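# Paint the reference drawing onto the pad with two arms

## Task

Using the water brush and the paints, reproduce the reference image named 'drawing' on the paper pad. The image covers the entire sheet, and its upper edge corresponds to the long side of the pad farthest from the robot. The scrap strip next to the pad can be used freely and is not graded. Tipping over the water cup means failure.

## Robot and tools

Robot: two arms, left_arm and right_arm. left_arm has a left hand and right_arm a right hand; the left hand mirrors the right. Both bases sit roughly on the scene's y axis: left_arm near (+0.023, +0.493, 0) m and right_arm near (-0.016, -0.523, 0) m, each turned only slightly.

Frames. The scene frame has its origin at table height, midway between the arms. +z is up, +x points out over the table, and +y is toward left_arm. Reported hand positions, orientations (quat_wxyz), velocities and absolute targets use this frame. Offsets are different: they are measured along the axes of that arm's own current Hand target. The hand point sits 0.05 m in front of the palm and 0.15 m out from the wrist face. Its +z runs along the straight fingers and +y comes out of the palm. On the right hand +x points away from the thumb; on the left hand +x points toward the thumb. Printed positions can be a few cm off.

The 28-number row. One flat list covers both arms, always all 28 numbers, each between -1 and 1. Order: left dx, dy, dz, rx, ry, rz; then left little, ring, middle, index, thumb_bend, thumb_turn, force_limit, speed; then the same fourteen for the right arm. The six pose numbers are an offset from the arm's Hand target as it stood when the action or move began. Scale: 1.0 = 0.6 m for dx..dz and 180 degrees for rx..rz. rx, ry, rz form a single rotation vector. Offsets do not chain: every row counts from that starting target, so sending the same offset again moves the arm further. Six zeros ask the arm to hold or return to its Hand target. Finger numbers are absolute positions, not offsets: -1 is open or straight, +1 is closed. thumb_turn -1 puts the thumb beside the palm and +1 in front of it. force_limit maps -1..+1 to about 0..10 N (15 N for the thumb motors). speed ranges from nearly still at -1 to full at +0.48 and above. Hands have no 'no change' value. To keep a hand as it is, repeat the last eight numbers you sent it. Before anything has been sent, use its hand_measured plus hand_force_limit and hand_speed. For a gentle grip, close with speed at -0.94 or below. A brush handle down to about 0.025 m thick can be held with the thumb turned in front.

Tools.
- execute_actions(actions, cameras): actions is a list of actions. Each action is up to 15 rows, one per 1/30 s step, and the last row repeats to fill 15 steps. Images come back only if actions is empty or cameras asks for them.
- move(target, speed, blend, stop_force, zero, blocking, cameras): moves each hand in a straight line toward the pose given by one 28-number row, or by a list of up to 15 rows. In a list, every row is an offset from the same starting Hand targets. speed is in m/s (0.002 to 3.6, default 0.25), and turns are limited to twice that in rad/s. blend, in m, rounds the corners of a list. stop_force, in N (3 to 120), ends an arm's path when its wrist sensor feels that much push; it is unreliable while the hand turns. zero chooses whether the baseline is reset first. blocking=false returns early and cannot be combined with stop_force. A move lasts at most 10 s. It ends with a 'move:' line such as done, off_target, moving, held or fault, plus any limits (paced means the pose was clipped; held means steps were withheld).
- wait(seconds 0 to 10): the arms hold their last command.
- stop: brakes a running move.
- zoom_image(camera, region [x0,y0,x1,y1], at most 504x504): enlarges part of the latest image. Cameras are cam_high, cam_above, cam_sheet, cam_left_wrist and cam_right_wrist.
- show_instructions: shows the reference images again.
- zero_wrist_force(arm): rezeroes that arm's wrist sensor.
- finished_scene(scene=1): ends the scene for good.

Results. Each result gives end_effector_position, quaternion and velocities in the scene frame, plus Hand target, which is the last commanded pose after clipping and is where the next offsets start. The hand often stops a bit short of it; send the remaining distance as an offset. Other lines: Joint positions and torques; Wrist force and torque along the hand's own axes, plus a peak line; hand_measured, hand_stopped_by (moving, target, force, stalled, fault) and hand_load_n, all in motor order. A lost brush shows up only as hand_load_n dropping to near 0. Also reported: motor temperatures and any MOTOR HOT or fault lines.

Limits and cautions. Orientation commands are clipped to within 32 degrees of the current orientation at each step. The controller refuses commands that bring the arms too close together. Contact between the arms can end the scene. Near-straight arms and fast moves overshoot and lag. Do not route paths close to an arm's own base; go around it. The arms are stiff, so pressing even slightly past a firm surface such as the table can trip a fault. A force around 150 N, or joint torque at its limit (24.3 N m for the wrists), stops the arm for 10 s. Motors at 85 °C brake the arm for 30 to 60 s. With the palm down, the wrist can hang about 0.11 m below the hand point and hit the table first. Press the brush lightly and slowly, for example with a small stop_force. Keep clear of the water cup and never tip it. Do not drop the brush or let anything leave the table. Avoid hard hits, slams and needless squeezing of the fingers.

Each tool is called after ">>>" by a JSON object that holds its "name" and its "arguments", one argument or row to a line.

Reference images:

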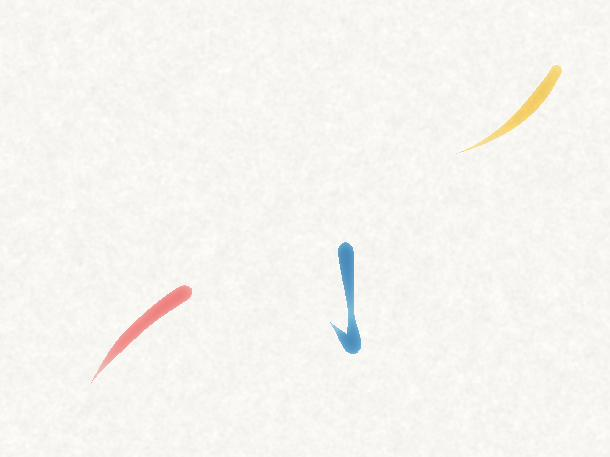

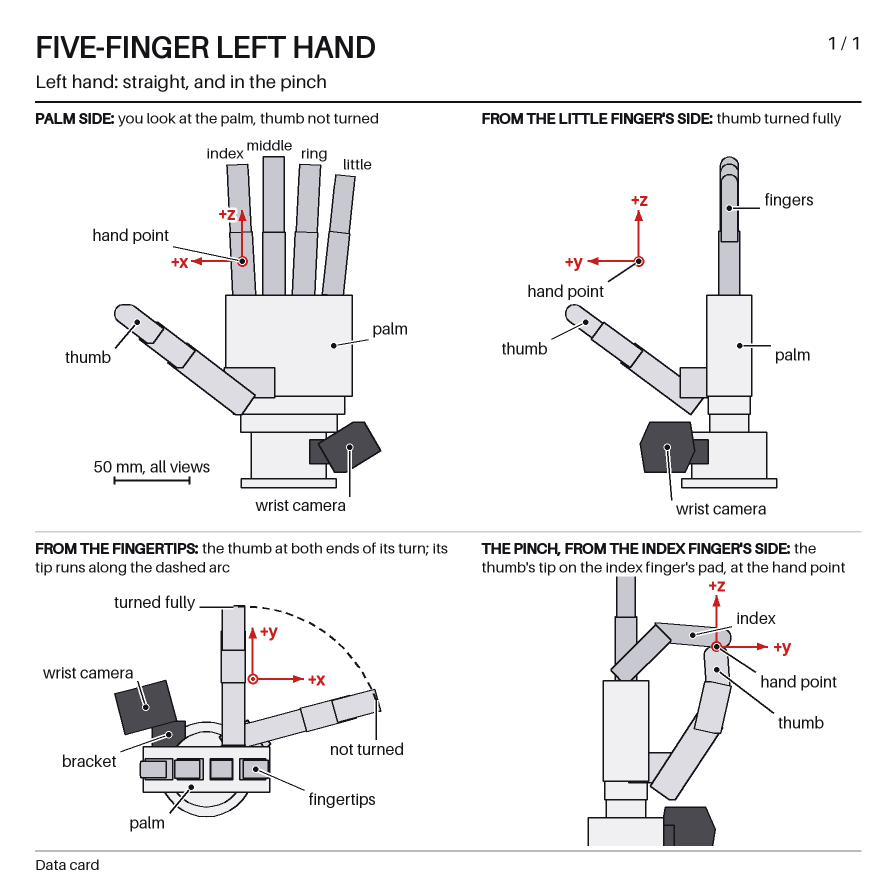

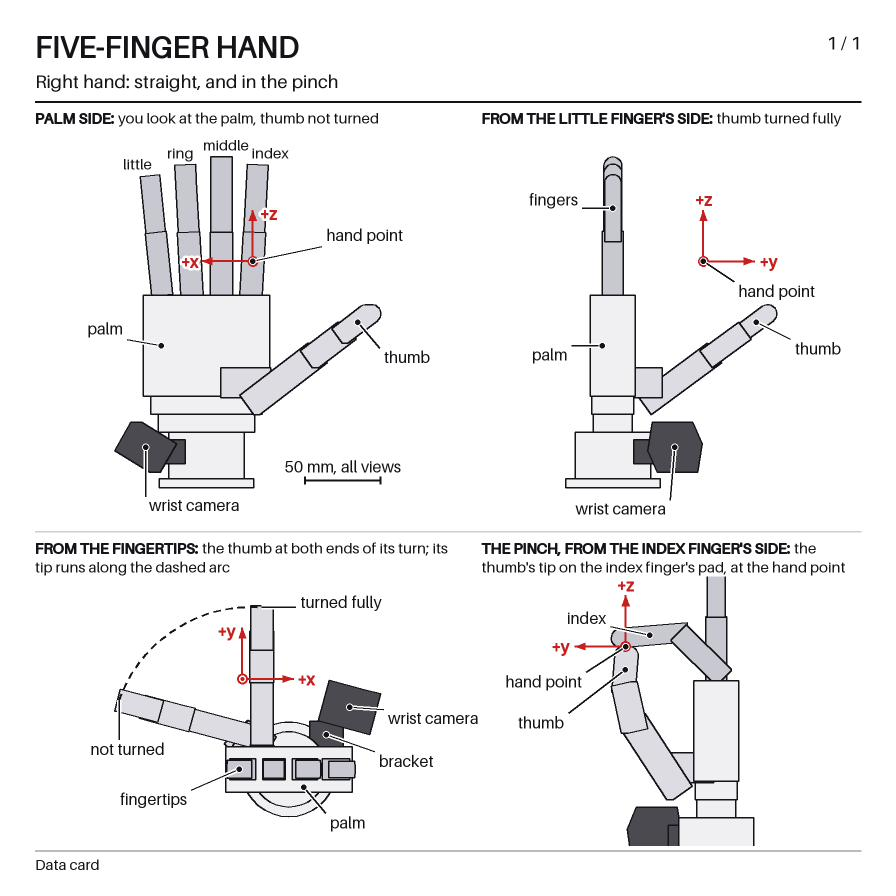

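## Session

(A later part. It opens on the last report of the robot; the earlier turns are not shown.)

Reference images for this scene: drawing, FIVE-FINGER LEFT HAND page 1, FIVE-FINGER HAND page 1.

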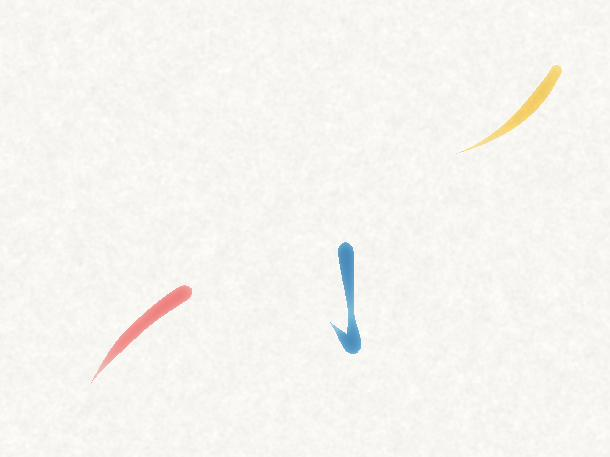

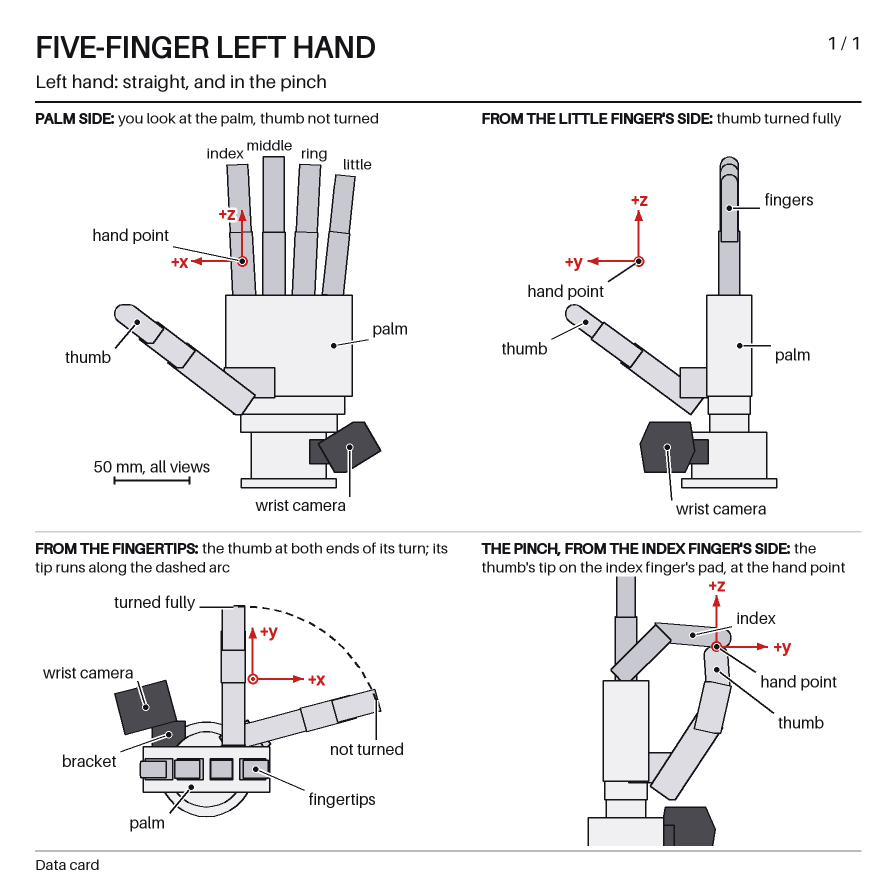

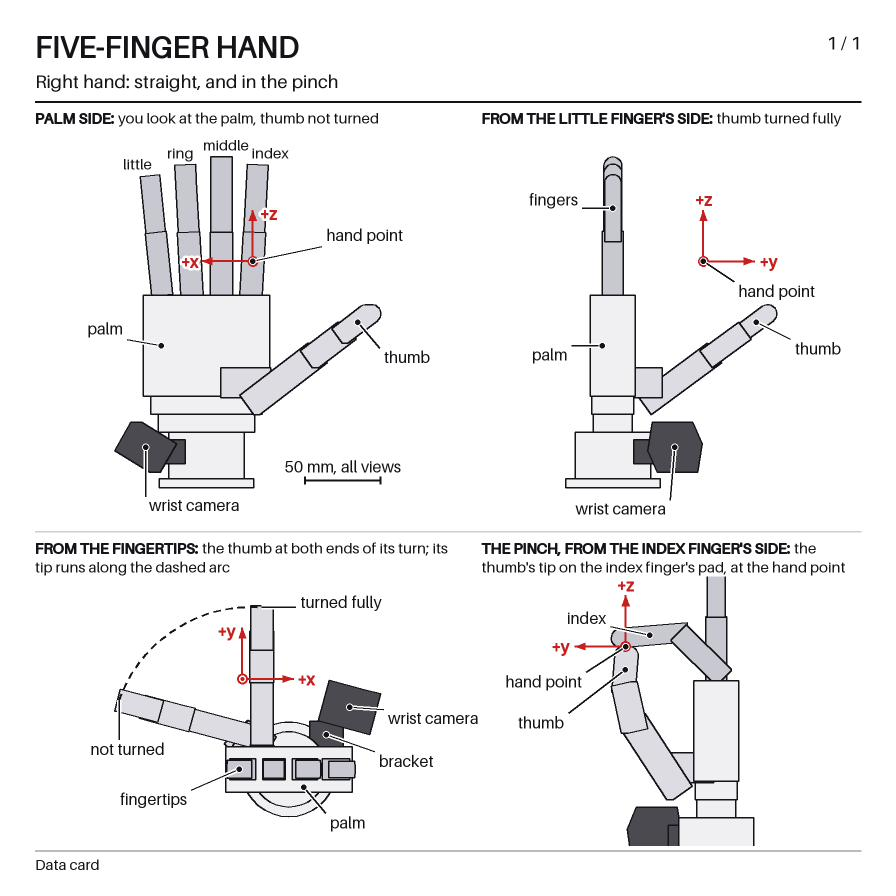

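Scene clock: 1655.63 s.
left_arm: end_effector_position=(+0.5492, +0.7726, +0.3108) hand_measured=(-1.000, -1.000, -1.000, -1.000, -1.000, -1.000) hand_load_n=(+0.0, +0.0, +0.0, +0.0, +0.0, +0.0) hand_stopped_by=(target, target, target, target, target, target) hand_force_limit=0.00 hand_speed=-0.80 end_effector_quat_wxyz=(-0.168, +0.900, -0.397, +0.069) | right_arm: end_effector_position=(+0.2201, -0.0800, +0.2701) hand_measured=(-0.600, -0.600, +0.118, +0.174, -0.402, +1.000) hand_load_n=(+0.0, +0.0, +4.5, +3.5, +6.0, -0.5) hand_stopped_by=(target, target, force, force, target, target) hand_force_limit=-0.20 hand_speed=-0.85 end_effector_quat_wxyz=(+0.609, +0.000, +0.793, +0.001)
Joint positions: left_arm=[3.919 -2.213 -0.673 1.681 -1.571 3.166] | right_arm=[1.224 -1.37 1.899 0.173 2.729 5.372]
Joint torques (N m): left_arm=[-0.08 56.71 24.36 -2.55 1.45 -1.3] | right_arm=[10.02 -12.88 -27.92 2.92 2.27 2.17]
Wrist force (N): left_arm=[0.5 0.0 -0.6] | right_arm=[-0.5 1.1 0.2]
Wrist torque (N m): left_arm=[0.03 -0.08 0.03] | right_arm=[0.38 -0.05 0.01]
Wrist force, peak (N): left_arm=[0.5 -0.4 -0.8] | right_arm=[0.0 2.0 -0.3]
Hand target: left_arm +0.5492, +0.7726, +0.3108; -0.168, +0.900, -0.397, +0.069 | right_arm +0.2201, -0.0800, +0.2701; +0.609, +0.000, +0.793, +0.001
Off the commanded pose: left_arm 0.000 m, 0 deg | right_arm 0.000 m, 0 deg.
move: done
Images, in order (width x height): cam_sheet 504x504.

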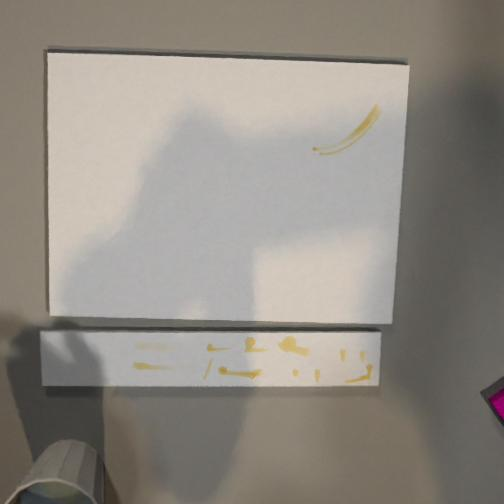

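>>> {"name": "move", "arguments": {
  "target": [
    [0,0,0,0,0,0,-1,-1,-1,-1,-1,-1,0,-0.8,-0.09234,0.16767,0.34438,0,0,0,-0.6,-0.6,0.35,0.35,-0.4,1,-0.2,-0.85],
    [0,0,0,0,0,0,-1,-1,-1,-1,-1,-1,0,-0.8,0.02052,0.16767,0.37464,0,0,0,-0.6,-0.6,0.35,0.35,-0.4,1,-0.2,-0.85]
  ],
  "speed": [0.25,0.15],
  "blend": [0.02,0],
  "cameras": ["cam_high","cam_above","cam_sheet","cam_right_wrist"]
}}

Scene clock: 1707.07 s.
left_arm: end_effector_position=(+0.5492, +0.7726, +0.3108) hand_measured=(-1.000, -1.000, -1.000, -1.000, -1.000, -1.000) hand_load_n=(+0.0, +0.0, +0.0, +0.0, +0.0, +0.0) hand_stopped_by=(target, target, target, target, target, target) hand_force_limit=0.00 hand_speed=-0.80 end_effector_quat_wxyz=(-0.168, +0.900, -0.397, +0.069) | right_arm: end_effector_position=(+0.4339, +0.0210, +0.2002) hand_measured=(-0.600, -0.600, +0.118, +0.174, -0.402, +1.000) hand_load_n=(+0.0, +0.0, +4.5, +3.5, +6.0, +0.0) hand_stopped_by=(target, target, force, force, target, target) hand_force_limit=-0.20 hand_speed=-0.85 end_effector_quat_wxyz=(+0.609, +0.000, +0.793, +0.001)
Joint positions: left_arm=[3.919 -2.213 -0.673 1.681 -1.571 3.166] | right_arm=[0.894 -1.048 1.597 -0.132 2.446 5.041]
Joint torques (N m): left_arm=[-0.31 57.07 23.58 -2.49 1.35 -1.22] | right_arm=[-9.08 -28.63 -6.88 -1.24 -1.13 -1.93]
Wrist force (N): left_arm=[0.3 0.2 -0.5] | right_arm=[-0.5 0.9 0.4]
Wrist torque (N m): left_arm=[0.05 -0.05 0.01] | right_arm=[0.33 -0.07 0.11]
Wrist force, peak (N): left_arm=[0.6 -0.1 -0.8] | right_arm=[-1.4 1.3 1.3]
Hand target: left_arm +0.5492, +0.7726, +0.3108; -0.168, +0.900, -0.397, +0.069 | right_arm +0.4339, +0.0210, +0.2001; +0.609, +0.000, +0.793, +0.001
Off the commanded pose: left_arm 0.000 m, 0 deg | right_arm 0.000 m, 0 deg.
move: done
Images, in order (width x height): cam_high 504x504, cam_above 504x504, cam_sheet 504x504, cam_right_wrist 672x504.

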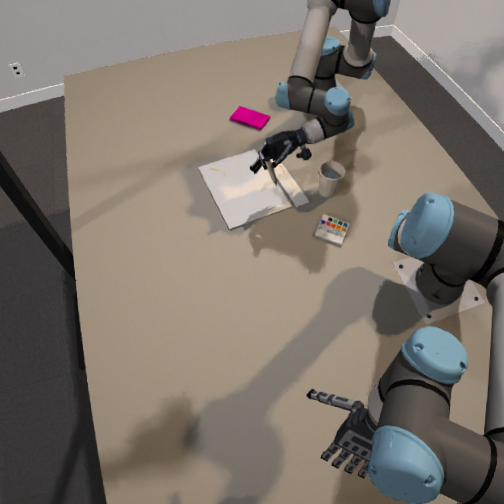

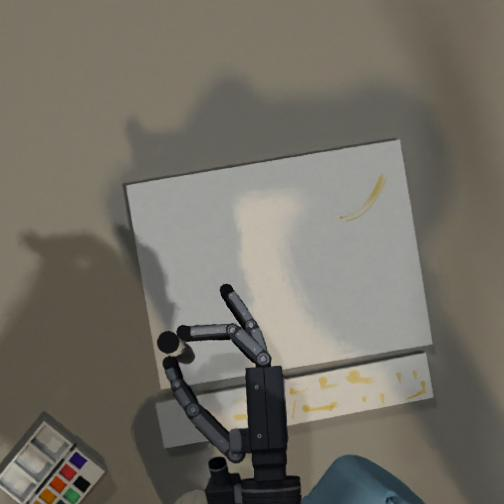

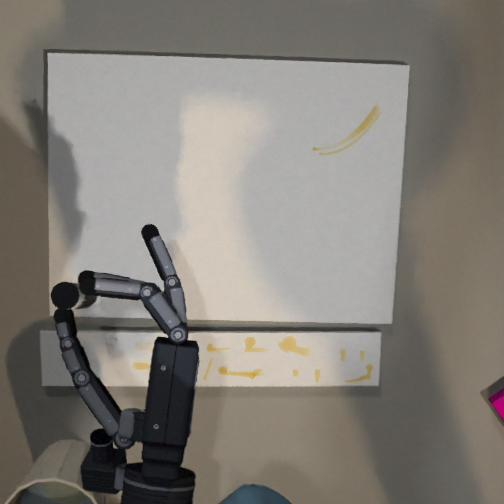

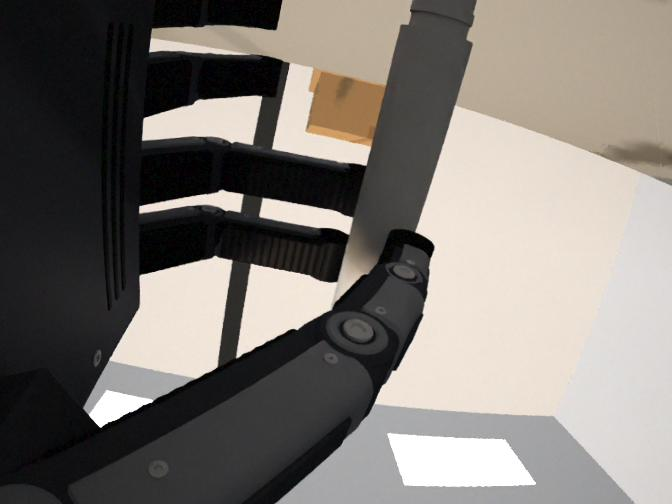

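>>> {"name": "zoom_image", "arguments": {
  "camera": "cam_high",
  "region": [240, 80, 380, 220]
}}

>>> {"name": "zoom_image", "arguments": {
  "camera": "cam_sheet",
  "region": [0, 400, 240, 504]
}}

Scaled by 3.600 from the camera's 504x504 image, which has a finer 720x720 frame.

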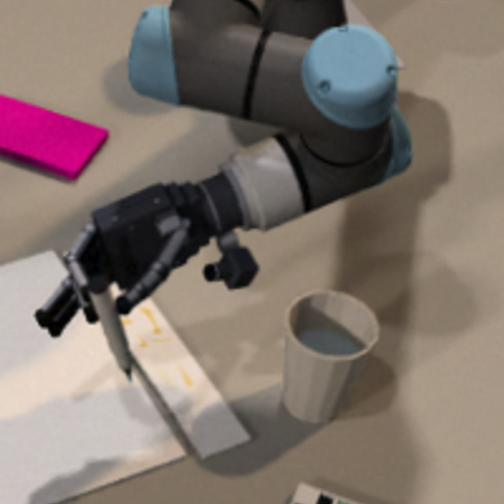

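Scaled by 2.100 from the camera's 504x504 image, which has a finer 720x720 frame.

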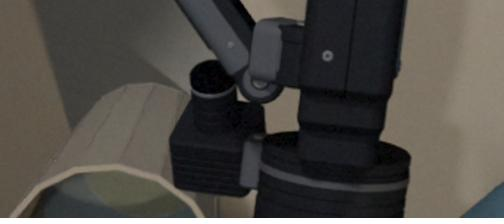

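>>> {"name": "move", "arguments": {
  "target": [0,0,0,0,0,0,-1,-1,-1,-1,-1,-1,0,-0.8,0.08855,0,0.02374,0,0,0,-0.6,-0.6,0.35,0.35,-0.4,1,-0.2,-0.85],
  "speed": 0.08,
  "stop_force": 6,
  "cameras": ["cam_high","cam_above","cam_sheet"]
}}

>>> {"name": "zoom_image", "arguments": {
  "camera": "cam_high",
  "region": [240, 80, 380, 220]
}}

>>> {"name": "zoom_image", "arguments": {
  "camera": "cam_sheet",
  "region": [20, 230, 200, 410]
}}

Scene clock: 1741.27 s.
left_arm: end_effector_position=(+0.5492, +0.7726, +0.3108) hand_measured=(-1.000, -1.000, -1.000, -1.000, -1.000, -1.000) hand_load_n=(+0.0, +0.0, +0.0, +0.0, +0.0, +0.0) hand_stopped_by=(target, target, target, target, target, target) hand_force_limit=0.00 hand_speed=-0.80 end_effector_quat_wxyz=(-0.168, +0.900, -0.397, +0.069) | right_arm: end_effector_position=(+0.4339, +0.0211, +0.1451) hand_measured=(-0.600, -0.600, +0.118, +0.174, -0.402, +1.000) hand_load_n=(+0.0, +0.0, +4.5, +3.0, +6.0, +0.0) hand_stopped_by=(target, target, force, force, target, target) hand_force_limit=-0.20 hand_speed=-0.85 end_effector_quat_wxyz=(+0.609, +0.000, +0.793, +0.001)
Joint positions: left_arm=[3.919 -2.213 -0.673 1.681 -1.571 3.166] | right_arm=[0.894 -0.974 1.641 -0.252 2.446 5.041]
Joint torques (N m): left_arm=[0.44 56.34 23.73 -2.45 1.23 -1.24] | right_arm=[-6.5 -31.04 -4.89 -1.52 -0.58 -1.9]
Wrist force (N): left_arm=[0.4 -0.1 -0.5] | right_arm=[-0.6 1.0 0.3]
Wrist torque (N m): left_arm=[0.02 -0.07 0.03] | right_arm=[0.35 -0.05 0.11]
Wrist force, peak (N): left_arm=[0.6 0.0 -0.8] | right_arm=[-0.9 1.0 0.2]
Hand target: left_arm +0.5492, +0.7726, +0.3108; -0.168, +0.900, -0.397, +0.069 | right_arm +0.4339, +0.0210, +0.1451; +0.609, +0.000, +0.793, +0.001
Off the commanded pose: left_arm 0.000 m, 0 deg | right_arm 0.000 m, 0 deg.
move: done
Images, in order (width x height): cam_high 504x504, cam_above 504x504, cam_sheet 504x504.

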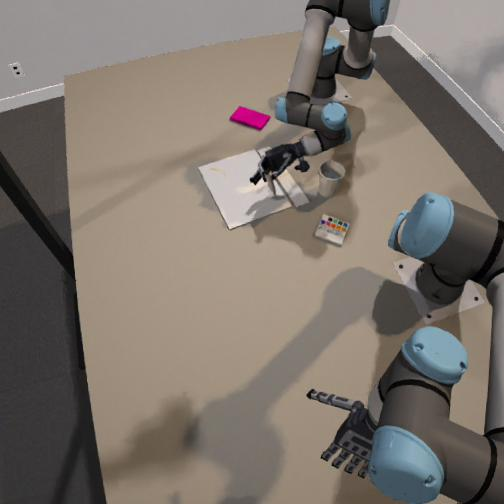

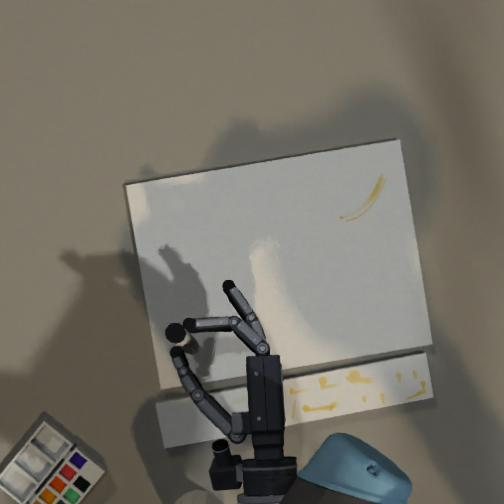

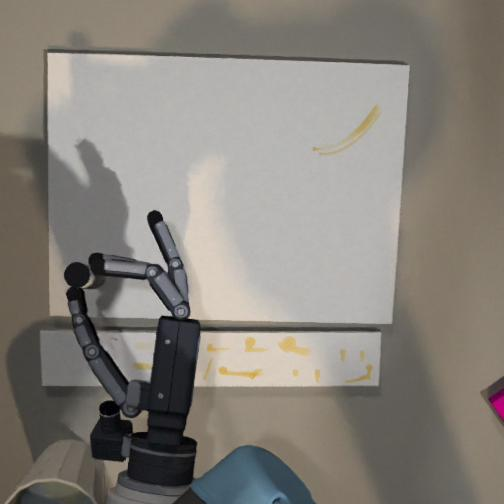

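Scaled by 3.600 from the camera's 504x504 image, which has a finer 720x720 frame.

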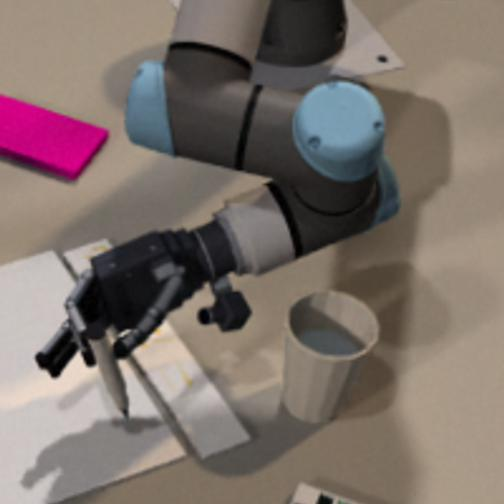

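Scaled by 2.800 from the camera's 504x504 image, which has a finer 720x720 frame.

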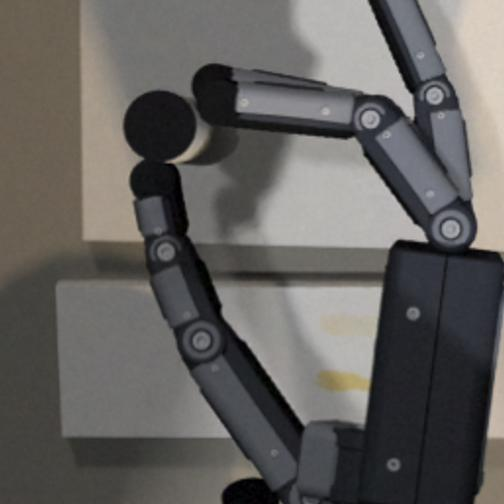

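>>> {"name": "move", "arguments": {
  "target": [
    [0,0,0,0,0,0,-1,-1,-1,-1,-1,-1,0,-0.8,-0.20109,0,-0.05392,0,0,0,-0.6,-0.6,0.35,0.35,-0.4,1,-0.2,-0.85],
    [0,0,0,0,0,0,-1,-1,-1,-1,-1,-1,0,-0.8,-0.12133,0.037,-0.35266,0,0,0,-0.6,-0.6,0.35,0.35,-0.4,1,-0.2,-0.85],
    [0,0,0,0,0,0,-1,-1,-1,-1,-1,-1,0,-0.8,0.04321,0.037,-0.30855,0,0,0,-0.6,-0.6,0.35,0.35,-0.4,1,-0.2,-0.85],
    [0,0,0,0,0,0,-1,-1,-1,-1,-1,-1,0,-0.8,0.04148,0.02,-0.30211,0,0,0,-0.6,-0.6,0.35,0.35,-0.4,1,-0.2,-0.85],
    [0,0,0,0,0,0,-1,-1,-1,-1,-1,-1,0,-0.8,0.04494,0.02,-0.31499,0,0,0,-0.6,-0.6,0.35,0.35,-0.4,1,-0.2,-0.85],
    [0,0,0,0,0,0,-1,-1,-1,-1,-1,-1,0,-0.8,0.04321,0.037,-0.30855,0,0,0,-0.6,-0.6,0.35,0.35,-0.4,1,-0.2,-0.85],
    [0,0,0,0,0,0,-1,-1,-1,-1,-1,-1,0,-0.8,-0.12133,0.037,-0.35266,0,0,0,-0.6,-0.6,0.35,0.35,-0.4,1,-0.2,-0.85],
    [0,0,0,0,0,0,-1,-1,-1,-1,-1,-1,0,-0.8,-0.14475,0.257,-0.26403,0,0,0,-0.6,-0.6,0.35,0.35,-0.4,1,-0.2,-0.85],
    [0,0,0,0,0,0,-1,-1,-1,-1,-1,-1,0,-0.8,0.04845,0.257,-0.21223,0,0,0,-0.6,-0.6,0.35,0.35,-0.4,1,-0.2,-0.85]
  ],
  "speed": [0.2,0.25,0.12,0.03,0.03,0.03,0.12,0.2,0.12],
  "blend": [0.02,0.01,0.002,0.001,0.001,0.001,0.01,0.01,0],
  "cameras": ["cam_high"]
}}

>>> {"name": "zoom_image", "arguments": {
  "camera": "cam_high",
  "region": [315, 205, 360, 250]
}}

Scene clock: 1764.33 s.
left_arm: end_effector_position=(+0.5492, +0.7726, +0.3108) hand_measured=(-1.000, -1.000, -1.000, -1.000, -1.000, -1.000) hand_load_n=(+0.0, +0.0, +0.0, +0.0, +0.0, +0.0) hand_stopped_by=(target, target, target, target, target, target) hand_force_limit=0.00 hand_speed=-0.80 end_effector_quat_wxyz=(-0.168, +0.900, -0.397, +0.069) | right_arm: end_effector_position=(+0.3032, +0.1751, +0.1503) hand_measured=(-0.600, -0.600, +0.118, +0.174, -0.402, +1.000) hand_load_n=(+0.0, +0.0, +4.5, +3.0, +6.0, -0.5) hand_stopped_by=(target, target, force, force, target, target) hand_force_limit=-0.20 hand_speed=-0.85 end_effector_quat_wxyz=(+0.609, +0.000, +0.793, +0.001)
Joint positions: left_arm=[3.919 -2.213 -0.673 1.681 -1.571 3.166] | right_arm=[1.226 -0.661 1.088 0.279 2.731 5.377]
Joint torques (N m): left_arm=[0.23 57.1 24.4 -2.34 1.39 -1.14] | right_arm=[-8.82 -42.99 -6.8 -0.41 -0.33 -2]
Wrist force (N): left_arm=[0.4 -0.1 -0.7] | right_arm=[-0.5 0.9 0.4]
Wrist torque (N m): left_arm=[0.03 -0.06 0.03] | right_arm=[0.33 -0.07 0.12]
Wrist force, peak (N): left_arm=[0.4 -0.1 -1.0] | right_arm=[-0.8 2.1 0.8]
Hand target: left_arm +0.5492, +0.7726, +0.3108; -0.168, +0.900, -0.397, +0.069 | right_arm +0.3032, +0.1751, +0.1502; +0.609, +0.000, +0.793, +0.001
Off the commanded pose: left_arm 0.000 m, 0 deg | right_arm 0.000 m, 0 deg.
move: done
Images, in order (width x height): cam_high 504x504.

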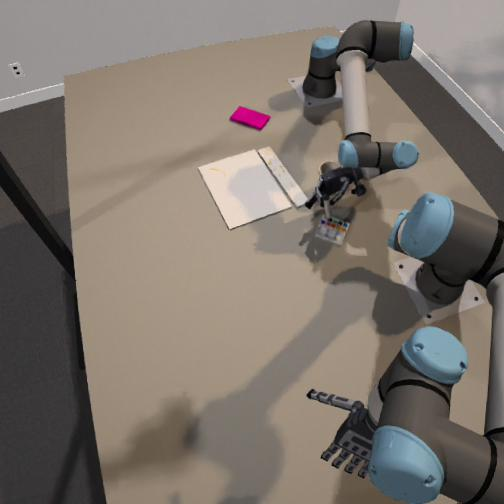

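Scaled by 11.200 from the camera's 504x504 image, which has a finer 720x720 frame.

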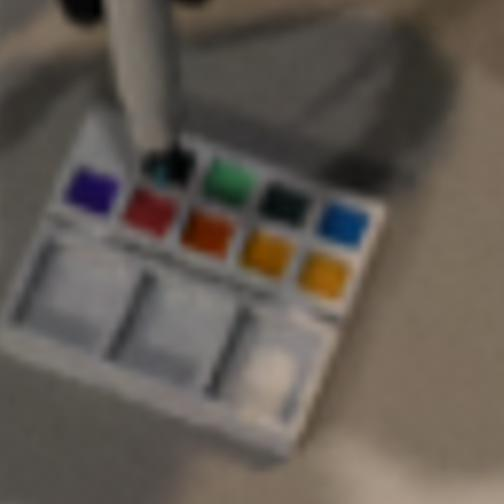

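>>> {"name": "move", "arguments": {
  "target": [0,0,0,0,0,0,-1,-1,-1,-1,-1,-1,0,-0.8,0.0185,0,0.00496,0,0,0,-0.6,-0.6,0.35,0.35,-0.4,1,-0.2,-0.85],
  "speed": 0.05,
  "cameras": ["cam_high"]
}}

>>> {"name": "zoom_image", "arguments": {
  "camera": "cam_high",
  "region": [315, 205, 360, 250]
}}

Scene clock: 1770.93 s.
left_arm: end_effector_position=(+0.5492, +0.7726, +0.3108) hand_measured=(-1.000, -1.000, -1.000, -1.000, -1.000, -1.000) hand_load_n=(+0.0, +0.0, +0.0, -0.5, +0.0, +0.0) hand_stopped_by=(target, target, target, target, target, target) hand_force_limit=0.00 hand_speed=-0.80 end_effector_quat_wxyz=(-0.168, +0.900, -0.397, +0.069) | right_arm: end_effector_position=(+0.3032, +0.1751, +0.1388) hand_measured=(-0.600, -0.600, +0.118, +0.174, -0.402, +1.000) hand_load_n=(+0.0, +0.0, +4.0, +3.0, +6.0, +0.0) hand_stopped_by=(target, target, force, force, target, target) hand_force_limit=-0.20 hand_speed=-0.85 end_effector_quat_wxyz=(+0.609, +0.000, +0.793, +0.001)
Joint positions: left_arm=[3.919 -2.213 -0.673 1.681 -1.571 3.166] | right_arm=[1.226 -0.648 1.095 0.259 2.731 5.377]
Joint torques (N m): left_arm=[-0.13 55.99 24.61 -2.37 1.37 -1.22] | right_arm=[-5.95 -43.05 -7.18 -0.4 0.78 -1.47]
Wrist force (N): left_arm=[0.6 -0.2 -0.5] | right_arm=[-0.4 1.2 0.6]
Wrist torque (N m): left_arm=[0.01 -0.08 0.04] | right_arm=[0.36 -0.07 0.13]
Wrist force, peak (N): left_arm=[0.3 0.0 -1.0] | right_arm=[-0.6 1.2 0.6]
Hand target: left_arm +0.5492, +0.7726, +0.3108; -0.168, +0.900, -0.397, +0.069 | right_arm +0.3032, +0.1751, +0.1387; +0.609, +0.000, +0.793, +0.001
Off the commanded pose: left_arm 0.000 m, 0 deg | right_arm 0.000 m, 0 deg.
move: done
Images, in order (width x height): cam_high 504x504.

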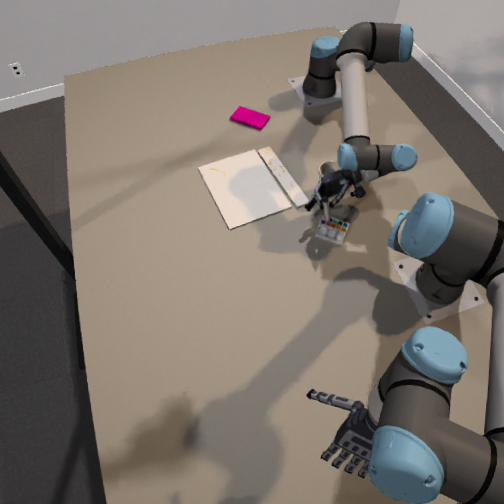

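Scaled by 11.200 from the camera's 504x504 image, which has a finer 720x720 frame.

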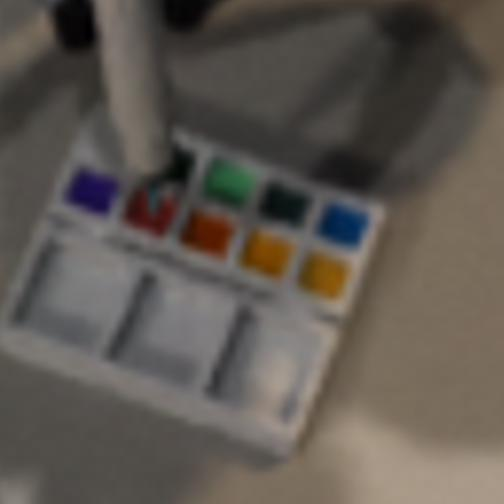

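>>> {"name": "move", "arguments": {
  "target": [
    [0,0,0,0,0,0,-1,-1,-1,-1,-1,-1,0,-0.8,0.02367,0,0.00635,0,0,0,-0.6,-0.6,0.35,0.35,-0.4,1,-0.2,-0.85],
    [0,0,0,0,0,0,-1,-1,-1,-1,-1,-1,0,-0.8,0.02237,0,0.01118,0,0,0,-0.6,-0.6,0.35,0.35,-0.4,1,-0.2,-0.85],
    [0,0,0,0,0,0,-1,-1,-1,-1,-1,-1,0,-0.8,0.02367,0.005,0.00635,0,0,0,-0.6,-0.6,0.35,0.35,-0.4,1,-0.2,-0.85],
    [0,0,0,0,0,0,-1,-1,-1,-1,-1,-1,0,-0.8,0.02497,0,0.00152,0,0,0,-0.6,-0.6,0.35,0.35,-0.4,1,-0.2,-0.85],
    [0,0,0,0,0,0,-1,-1,-1,-1,-1,-1,0,-0.8,0.02367,-0.005,0.00635,0,0,0,-0.6,-0.6,0.35,0.35,-0.4,1,-0.2,-0.85],
    [0,0,0,0,0,0,-1,-1,-1,-1,-1,-1,0,-0.8,0.02237,0,0.01118,0,0,0,-0.6,-0.6,0.35,0.35,-0.4,1,-0.2,-0.85],
    [0,0,0,0,0,0,-1,-1,-1,-1,-1,-1,0,-0.8,0.02367,0.005,0.00635,0,0,0,-0.6,-0.6,0.35,0.35,-0.4,1,-0.2,-0.85],
    [0,0,0,0,0,0,-1,-1,-1,-1,-1,-1,0,-0.8,0.02497,0,0.00152,0,0,0,-0.6,-0.6,0.35,0.35,-0.4,1,-0.2,-0.85],
    [0,0,0,0,0,0,-1,-1,-1,-1,-1,-1,0,-0.8,0.02367,-0.005,0.00635,0,0,0,-0.6,-0.6,0.35,0.35,-0.4,1,-0.2,-0.85],
    [0,0,0,0,0,0,-1,-1,-1,-1,-1,-1,0,-0.8,0.02237,0,0.01118,0,0,0,-0.6,-0.6,0.35,0.35,-0.4,1,-0.2,-0.85],
    [0,0,0,0,0,0,-1,-1,-1,-1,-1,-1,0,-0.8,0.02367,0,0.00635,0,0,0,-0.6,-0.6,0.35,0.35,-0.4,1,-0.2,-0.85],
    [0,0,0,0,0,0,-1,-1,-1,-1,-1,-1,0,-0.8,-0.09869,0,-0.02646,0,0,0,-0.6,-0.6,0.35,0.35,-0.4,1,-0.2,-0.85]
  ],
  "speed": [0.04,0.02,0.02,0.02,0.02,0.02,0.02,0.02,0.02,0.02,0.02,0.1],
  "blend": [0.0005,0.001,0.001,0.001,0.001,0.001,0.001,0.001,0.001,0.001,0.001,0],
  "cameras": ["cam_high"]
}}

>>> {"name": "zoom_image", "arguments": {
  "camera": "cam_high",
  "region": [315, 190, 375, 250]
}}

Scene clock: 1792.20 s.
left_arm: end_effector_position=(+0.5492, +0.7726, +0.3108) hand_measured=(-1.000, -1.000, -1.000, -1.000, -1.000, -1.000) hand_load_n=(+0.0, -0.5, +0.0, +0.0, +0.0, +0.0) hand_stopped_by=(target, target, target, target, target, target) hand_force_limit=0.00 hand_speed=-0.80 end_effector_quat_wxyz=(-0.168, +0.900, -0.397, +0.069) | right_arm: end_effector_position=(+0.3032, +0.1750, +0.2000) hand_measured=(-0.600, -0.600, +0.118, +0.174, -0.402, +1.000) hand_load_n=(+0.0, +0.0, +4.5, +3.0, +6.0, +0.0) hand_stopped_by=(target, target, force, force, target, target) hand_force_limit=-0.20 hand_speed=-0.85 end_effector_quat_wxyz=(+0.609, +0.000, +0.793, +0.001)
Joint positions: left_arm=[3.919 -2.213 -0.673 1.681 -1.571 3.166] | right_arm=[1.226 -0.711 1.047 0.37 2.731 5.377]
Joint torques (N m): left_arm=[0.41 56.7 23.93 -2.29 1.49 -1.21] | right_arm=[8.98 -67.8 -30.2 2.65 2.3 1.87]
Wrist force (N): left_arm=[0.4 0.0 -0.6] | right_arm=[-0.2 1.0 0.4]
Wrist torque (N m): left_arm=[0.04 -0.06 0.03] | right_arm=[0.34 -0.10 0.03]
Wrist force, peak (N): left_arm=[0.4 -0.2 -0.9] | right_arm=[-0.7 1.4 0.5]
Hand target: left_arm +0.5492, +0.7726, +0.3108; -0.168, +0.900, -0.397, +0.069 | right_arm +0.3032, +0.1750, +0.2000; +0.609, +0.000, +0.793, +0.001
Off the commanded pose: left_arm 0.000 m, 0 deg | right_arm 0.000 m, 0 deg.
move: done
Images, in order (width x height): cam_high 504x504.

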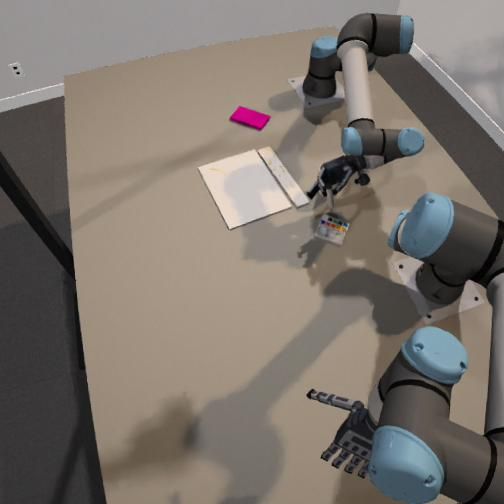

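Scaled by 8.400 from the camera's 504x504 image, which has a finer 720x720 frame.

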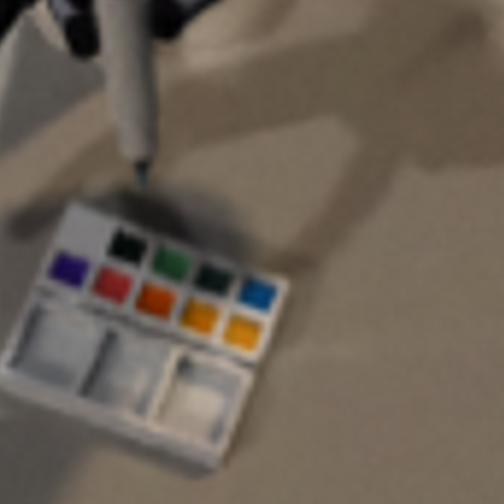

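>>> {"name": "zoom_image", "arguments": {
  "camera": "cam_high",
  "region": [325, 203, 340, 218]
}}

Scaled by 33.600 from the camera's 504x504 image, which has a finer 720x720 frame.

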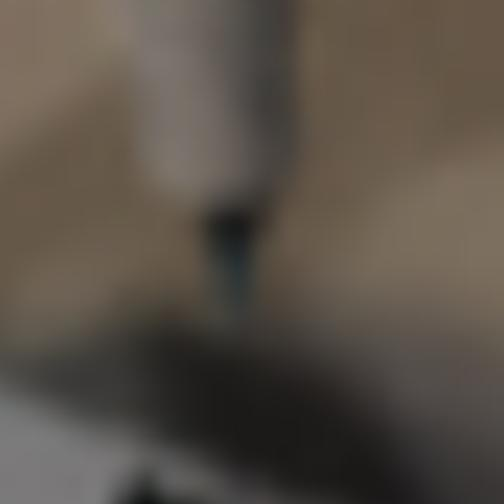

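>>> {"name": "move", "arguments": {
  "target": [0,0,0,0,0,0,-1,-1,-1,-1,-1,-1,0,-0.8,0.10948,0,0.02936,0,0,0,-0.6,-0.6,0.35,0.35,-0.4,1,-0.2,-0.85],
  "speed": 0.08,
  "cameras": ["cam_high"]
}}

>>> {"name": "zoom_image", "arguments": {
  "camera": "cam_high",
  "region": [320, 215, 345, 240]
}}

Scene clock: 1804.73 s.
left_arm: end_effector_position=(+0.5492, +0.7726, +0.3108) hand_measured=(-1.000, -1.000, -1.000, -1.000, -1.000, -1.000) hand_load_n=(+0.0, -0.5, +0.0, +0.0, +0.0, +0.0) hand_stopped_by=(target, target, target, target, target, target) hand_force_limit=0.00 hand_speed=-0.80 end_effector_quat_wxyz=(-0.168, +0.900, -0.397, +0.069) | right_arm: end_effector_position=(+0.3031, +0.1751, +0.1321) hand_measured=(-0.600, -0.600, +0.118, +0.174, -0.402, +1.000) hand_load_n=(+0.0, +0.0, +4.5, +3.0, +6.0, +0.0) hand_stopped_by=(target, target, force, force, target, target) hand_force_limit=-0.20 hand_speed=-0.85 end_effector_quat_wxyz=(+0.609, +0.000, +0.793, +0.001)
Joint positions: left_arm=[3.919 -2.213 -0.673 1.681 -1.571 3.166] | right_arm=[1.226 -0.64 1.099 0.247 2.731 5.377]
Joint torques (N m): left_arm=[0.2 57 24.62 -2.17 1.32 -1.17] | right_arm=[-3.04 -43.22 -6.59 -0.21 -0.3 -1.98]
Wrist force (N): left_arm=[0.1 0.1 -0.6] | right_arm=[-0.5 1.1 0.3]
Wrist torque (N m): left_arm=[0.06 -0.02 0.01] | right_arm=[0.36 -0.05 0.12]
Wrist force, peak (N): left_arm=[0.7 0.0 -0.9] | right_arm=[-1.4 0.9 0.2]
Hand target: left_arm +0.5492, +0.7726, +0.3108; -0.168, +0.900, -0.397, +0.069 | right_arm +0.3032, +0.1751, +0.1320; +0.609, +0.000, +0.793, +0.001
Off the commanded pose: left_arm 0.000 m, 0 deg | right_arm 0.000 m, 0 deg.
move: done
Images, in order (width x height): cam_high 504x504.

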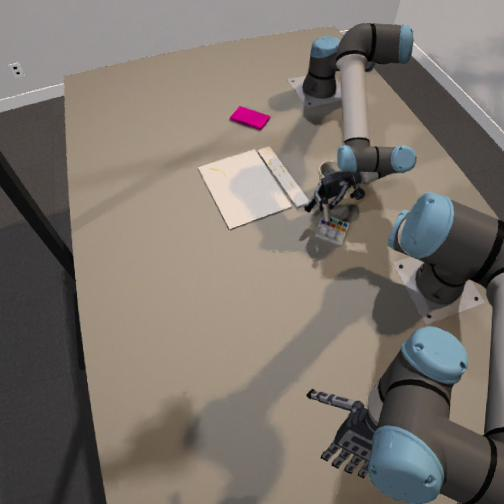

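Scaled by 20.160 from the camera's 504x504 image, which has a finer 720x720 frame.

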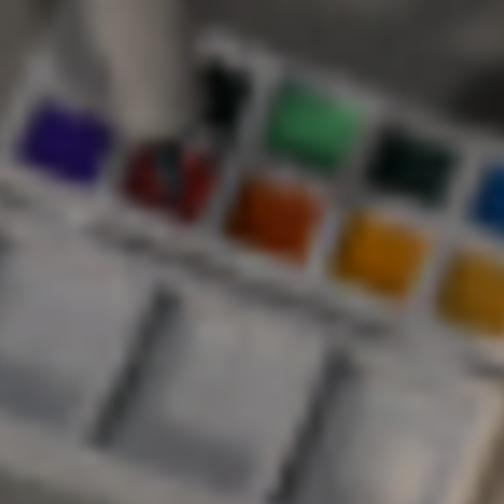

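>>> {"name": "move", "arguments": {
  "target": [
    [0,0,0,0,0,0,-1,-1,-1,-1,-1,-1,0,-0.8,0.01449,0,0.00389,0,0,0,-0.6,-0.6,0.35,0.35,-0.4,1,-0.2,-0.85],
    [0,0,0,0,0,0,-1,-1,-1,-1,-1,-1,0,-0.8,0.01319,0,0.00872,0,0,0,-0.6,-0.6,0.35,0.35,-0.4,1,-0.2,-0.85],
    [0,0,0,0,0,0,-1,-1,-1,-1,-1,-1,0,-0.8,0.01449,0.005,0.00389,0,0,0,-0.6,-0.6,0.35,0.35,-0.4,1,-0.2,-0.85],
    [0,0,0,0,0,0,-1,-1,-1,-1,-1,-1,0,-0.8,0.01579,0,-0.00094,0,0,0,-0.6,-0.6,0.35,0.35,-0.4,1,-0.2,-0.85],
    [0,0,0,0,0,0,-1,-1,-1,-1,-1,-1,0,-0.8,0.01449,-0.005,0.00389,0,0,0,-0.6,-0.6,0.35,0.35,-0.4,1,-0.2,-0.85],
    [0,0,0,0,0,0,-1,-1,-1,-1,-1,-1,0,-0.8,0.01319,0,0.00872,0,0,0,-0.6,-0.6,0.35,0.35,-0.4,1,-0.2,-0.85],
    [0,0,0,0,0,0,-1,-1,-1,-1,-1,-1,0,-0.8,0.01449,0.005,0.00389,0,0,0,-0.6,-0.6,0.35,0.35,-0.4,1,-0.2,-0.85],
    [0,0,0,0,0,0,-1,-1,-1,-1,-1,-1,0,-0.8,0.01579,0,-0.00094,0,0,0,-0.6,-0.6,0.35,0.35,-0.4,1,-0.2,-0.85],
    [0,0,0,0,0,0,-1,-1,-1,-1,-1,-1,0,-0.8,0.01449,-0.005,0.00389,0,0,0,-0.6,-0.6,0.35,0.35,-0.4,1,-0.2,-0.85],
    [0,0,0,0,0,0,-1,-1,-1,-1,-1,-1,0,-0.8,0.01319,0,0.00872,0,0,0,-0.6,-0.6,0.35,0.35,-0.4,1,-0.2,-0.85],
    [0,0,0,0,0,0,-1,-1,-1,-1,-1,-1,0,-0.8,0.01449,0,0.00389,0,0,0,-0.6,-0.6,0.35,0.35,-0.4,1,-0.2,-0.85],
    [0,0,0,0,0,0,-1,-1,-1,-1,-1,-1,0,-0.8,-0.10948,0,-0.02936,0,0,0,-0.6,-0.6,0.35,0.35,-0.4,1,-0.2,-0.85]
  ],
  "speed": [0.04,0.02,0.02,0.02,0.02,0.02,0.02,0.02,0.02,0.02,0.02,0.1],
  "blend": [0.0005,0.001,0.001,0.001,0.001,0.001,0.001,0.001,0.001,0.001,0.001,0],
  "cameras": ["cam_high"]
}}

>>> {"name": "zoom_image", "arguments": {
  "camera": "cam_high",
  "region": [325, 203, 340, 218]
}}

Scene clock: 1822.07 s.
left_arm: end_effector_position=(+0.5492, +0.7726, +0.3108) hand_measured=(-1.000, -1.000, -1.000, -1.000, -1.000, -1.000) hand_load_n=(+0.0, +0.0, +0.0, +0.0, +0.0, +0.0) hand_stopped_by=(target, target, target, target, target, target) hand_force_limit=0.00 hand_speed=-0.80 end_effector_quat_wxyz=(-0.168, +0.900, -0.397, +0.069) | right_arm: end_effector_position=(+0.3032, +0.1750, +0.2000) hand_measured=(-0.600, -0.600, +0.118, +0.174, -0.402, +1.000) hand_load_n=(+0.0, +0.0, +4.0, +3.5, +6.0, +0.0) hand_stopped_by=(target, target, force, force, target, target) hand_force_limit=-0.20 hand_speed=-0.85 end_effector_quat_wxyz=(+0.609, +0.000, +0.793, +0.001)
Joint positions: left_arm=[3.919 -2.213 -0.673 1.681 -1.571 3.166] | right_arm=[1.226 -0.711 1.047 0.37 2.731 5.377]
Joint torques (N m): left_arm=[-0.12 56.12 24.22 -2.2 1.43 -1.29] | right_arm=[8.91 -68.65 -29.96 2.74 2.43 2.13]
Wrist force (N): left_arm=[0.2 0.1 -0.4] | right_arm=[-0.2 0.9 0.4]
Wrist torque (N m): left_arm=[0.03 -0.02 0.01] | right_arm=[0.34 -0.11 0.03]
Wrist force, peak (N): left_arm=[0.8 0.0 -0.9] | right_arm=[-0.8 1.4 0.5]
Hand target: left_arm +0.5492, +0.7726, +0.3108; -0.168, +0.900, -0.397, +0.069 | right_arm +0.3032, +0.1750, +0.2000; +0.609, +0.000, +0.793, +0.001
Off the commanded pose: left_arm 0.000 m, 0 deg | right_arm 0.000 m, 0 deg.
move: done
Images, in order (width x height): cam_high 504x504.

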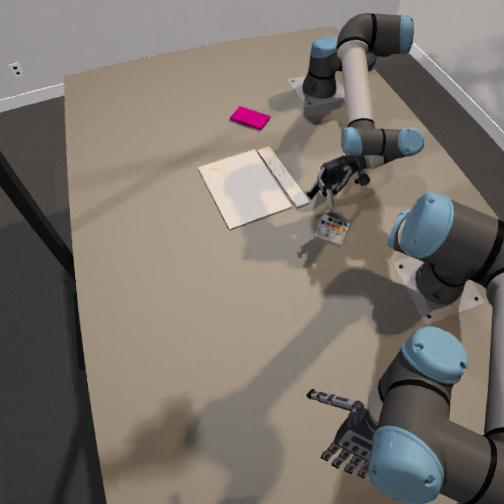

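Scaled by 33.600 from the camera's 504x504 image, which has a finer 720x720 frame.

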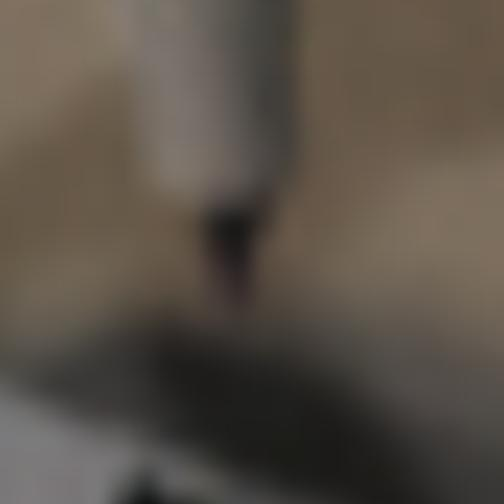

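>>> {"name": "move", "arguments": {
  "target": [
    [0,0,0,0,0,0,-1,-1,-1,-1,-1,-1,0,-0.8,-0.1127,0,-0.03022,0,0,0,-0.6,-0.6,0.35,0.35,-0.4,1,-0.2,-0.85],
    [0,0,0,0,0,0,-1,-1,-1,-1,-1,-1,0,-0.8,-0.1855,-0.2975,0.24129,0,0,0,-0.6,-0.6,0.35,0.35,-0.4,1,-0.2,-0.85],
    [0,0,0,0,0,0,-1,-1,-1,-1,-1,-1,0,-0.8,0.0077,-0.2975,0.2931,0,0,0,-0.6,-0.6,0.35,0.35,-0.4,1,-0.2,-0.85]
  ],
  "speed": [0.2,0.25,0.12],
  "blend": [0.02,0.02,0]
}}

Scene clock: 1832.47 s.
left_arm: end_effector_position=(+0.5492, +0.7726, +0.3108) hand_measured=(-1.000, -1.000, -1.000, -1.000, -1.000, -1.000) hand_load_n=(+0.0, +0.0, +0.0, +0.0, -0.5, +0.0) hand_stopped_by=(target, target, target, target, target, target) hand_force_limit=0.00 hand_speed=-0.80 end_effector_quat_wxyz=(-0.168, +0.900, -0.397, +0.069) | right_arm: end_effector_position=(+0.4721, -0.0032, +0.1499) hand_measured=(-0.600, -0.600, +0.118, +0.174, -0.402, +1.000) hand_load_n=(+0.0, +0.0, +4.0, +3.5, +6.0, +0.0) hand_stopped_by=(target, target, force, force, target, target) hand_force_limit=-0.20 hand_speed=-0.85 end_effector_quat_wxyz=(+0.609, +0.000, +0.793, +0.001)
Joint positions: left_arm=[3.919 -2.213 -0.673 1.681 -1.571 3.166] | right_arm=[0.805 -1.001 1.668 -0.29 2.364 4.99]
Joint torques (N m): left_arm=[-0.54 55.44 24.21 -2.2 1.59 -1.07] | right_arm=[-8.87 -29.38 -4.98 -1.34 -1.18 -2.06]
Wrist force (N): left_arm=[0.3 0.0 -0.4] | right_arm=[-0.5 0.8 0.3]
Wrist torque (N m): left_arm=[0.03 -0.04 0.02] | right_arm=[0.32 -0.08 0.12]
Wrist force, peak (N): left_arm=[0.5 -0.3 -0.9] | right_arm=[-1.1 2.0 -0.3]
Hand target: left_arm +0.5492, +0.7726, +0.3108; -0.168, +0.900, -0.397, +0.069 | right_arm +0.4721, -0.0032, +0.1498; +0.609, +0.000, +0.793, +0.001
Off the commanded pose: left_arm 0.000 m, 0 deg | right_arm 0.000 m, 0 deg.
move: done

>>> {"name": "move", "arguments": {
  "target": [
    [0,0,0,0,0,0,-1,-1,-1,-1,-1,-1,0,-0.8,0.04073,0,0.01092,0,0,0,-0.6,-0.6,0.35,0.35,-0.4,1,-0.2,-0.85],
    [0,0,0,0,0,0,-1,-1,-1,-1,-1,-1,0,-0.8,0.03913,-0.00783,0.01688,0,0,0,-0.6,-0.6,0.35,0.35,-0.4,1,-0.2,-0.85],
    [0,0,0,0,0,0,-1,-1,-1,-1,-1,-1,0,-0.8,-0.0821,-0.00783,-0.01563,0,0,0,-0.6,-0.6,0.35,0.35,-0.4,1,-0.2,-0.85],
    [0,0,0,0,0,0,-1,-1,-1,-1,-1,-1,0,-0.8,-0.0763,-0.24467,-0.07586,0,0,0,-0.6,-0.6,0.35,0.35,-0.4,1,-0.2,-0.85]
  ],
  "speed": [0.05,0.02,0.12,0.25],
  "blend": [0.0005,0.0005,0.01,0],
  "cameras": ["cam_sheet"]
}}

>>> {"name": "zoom_image", "arguments": {
  "camera": "cam_sheet",
  "region": [90, 210, 180, 300]
}}

Scene clock: 1842.10 s.
left_arm: end_effector_position=(+0.5492, +0.7726, +0.3108) hand_measured=(-1.000, -1.000, -1.000, -1.000, -1.000, -1.000) hand_load_n=(+0.0, +0.0, +0.0, +0.0, +0.0, +0.0) hand_stopped_by=(target, target, target, target, target, target) hand_force_limit=0.00 hand_speed=-0.80 end_effector_quat_wxyz=(-0.168, +0.900, -0.397, +0.069) | right_arm: end_effector_position=(+0.4402, -0.1501, +0.2056) hand_measured=(-0.600, -0.600, +0.118, +0.174, -0.402, +1.000) hand_load_n=(+0.0, +0.0, +4.5, +3.0, +6.0, +0.0) hand_stopped_by=(target, target, force, force, target, target) hand_force_limit=-0.20 hand_speed=-0.85 end_effector_quat_wxyz=(+0.609, +0.000, +0.793, +0.001)
Joint positions: left_arm=[3.919 -2.213 -0.673 1.681 -1.571 3.166] | right_arm=[0.597 -1.391 2.068 -0.358 2.168 4.897]
Joint torques (N m): left_arm=[0.49 56.17 24.76 -2.08 1.55 -1.24] | right_arm=[-10.01 -39.06 -5.14 -1.96 -1.32 -1.99]
Wrist force (N): left_arm=[0.2 -0.2 -0.8] | right_arm=[-0.4 0.8 0.4]
Wrist torque (N m): left_arm=[0.02 -0.04 0.01] | right_arm=[0.30 -0.09 0.12]
Wrist force, peak (N): left_arm=[0.4 -0.2 -0.9] | right_arm=[-1.2 2.5 0.5]
Hand target: left_arm +0.5492, +0.7726, +0.3108; -0.168, +0.900, -0.397, +0.069 | right_arm +0.4402, -0.1501, +0.2056; +0.609, +0.000, +0.793, +0.001
Off the commanded pose: left_arm 0.000 m, 0 deg | right_arm 0.000 m, 0 deg.
move: done
Images, in order (width x height): cam_sheet 504x504.

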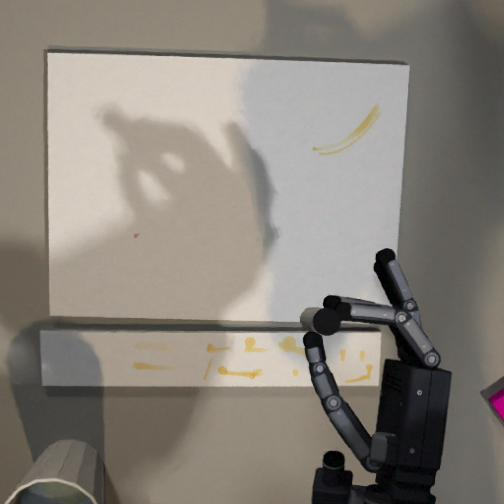

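Scaled by 5.600 from the camera's 504x504 image, which has a finer 720x720 frame.

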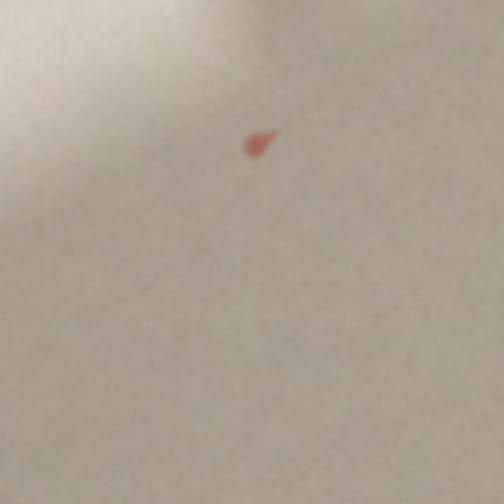

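>>> {"name": "move", "arguments": {
  "target": [
    [0,0,0,0,0,0,-1,-1,-1,-1,-1,-1,0,-0.8,0.00336,0.28729,-0.01254,0,0,0,-0.6,-0.6,0.35,0.35,-0.4,1,-0.2,-0.85],
    [0,0,0,0,0,0,-1,-1,-1,-1,-1,-1,0,-0.8,0.10093,0.28729,0.01362,0,0,0,-0.6,-0.6,0.35,0.35,-0.4,1,-0.2,-0.85]
  ],
  "speed": [0.2,0.1],
  "blend": [0.01,0]
}}

Scene clock: 1888.57 s.
left_arm: end_effector_position=(+0.5492, +0.7726, +0.3108) hand_measured=(-1.000, -1.000, -1.000, -1.000, -1.000, -1.000) hand_load_n=(+0.0, +0.0, +0.0, +0.0, +0.0, +0.0) hand_stopped_by=(target, target, target, target, target, target) hand_force_limit=0.00 hand_speed=-0.80 end_effector_quat_wxyz=(-0.168, +0.900, -0.397, +0.069) | right_arm: end_effector_position=(+0.4321, +0.0223, +0.1453) hand_measured=(-0.600, -0.600, +0.118, +0.174, -0.402, +1.000) hand_load_n=(+0.0, +0.0, +4.5, +3.5, +6.0, +0.0) hand_stopped_by=(target, target, force, force, target, target) hand_force_limit=-0.20 hand_speed=-0.85 end_effector_quat_wxyz=(+0.609, +0.000, +0.793, +0.001)
Joint positions: left_arm=[3.919 -2.213 -0.673 1.681 -1.571 3.166] | right_arm=[0.899 -0.973 1.639 -0.248 2.45 5.044]
Joint torques (N m): left_arm=[0.06 56.64 24.39 -2.2 1.45 -1.23] | right_arm=[-1.27 -30.98 -5.27 -1.38 -0.42 -1.77]
Wrist force (N): left_arm=[0.2 0.0 -0.4] | right_arm=[-0.5 1.0 0.2]
Wrist torque (N m): left_arm=[0.02 -0.03 0.01] | right_arm=[0.35 -0.06 0.11]
Wrist force, peak (N): left_arm=[0.6 -0.1 -0.9] | right_arm=[-1.2 2.1 0.1]
Hand target: left_arm +0.5492, +0.7726, +0.3108; -0.168, +0.900, -0.397, +0.069 | right_arm +0.4322, +0.0223, +0.1452; +0.609, +0.000, +0.793, +0.001
Off the commanded pose: left_arm 0.000 m, 0 deg | right_arm 0.000 m, 0 deg.
move: done


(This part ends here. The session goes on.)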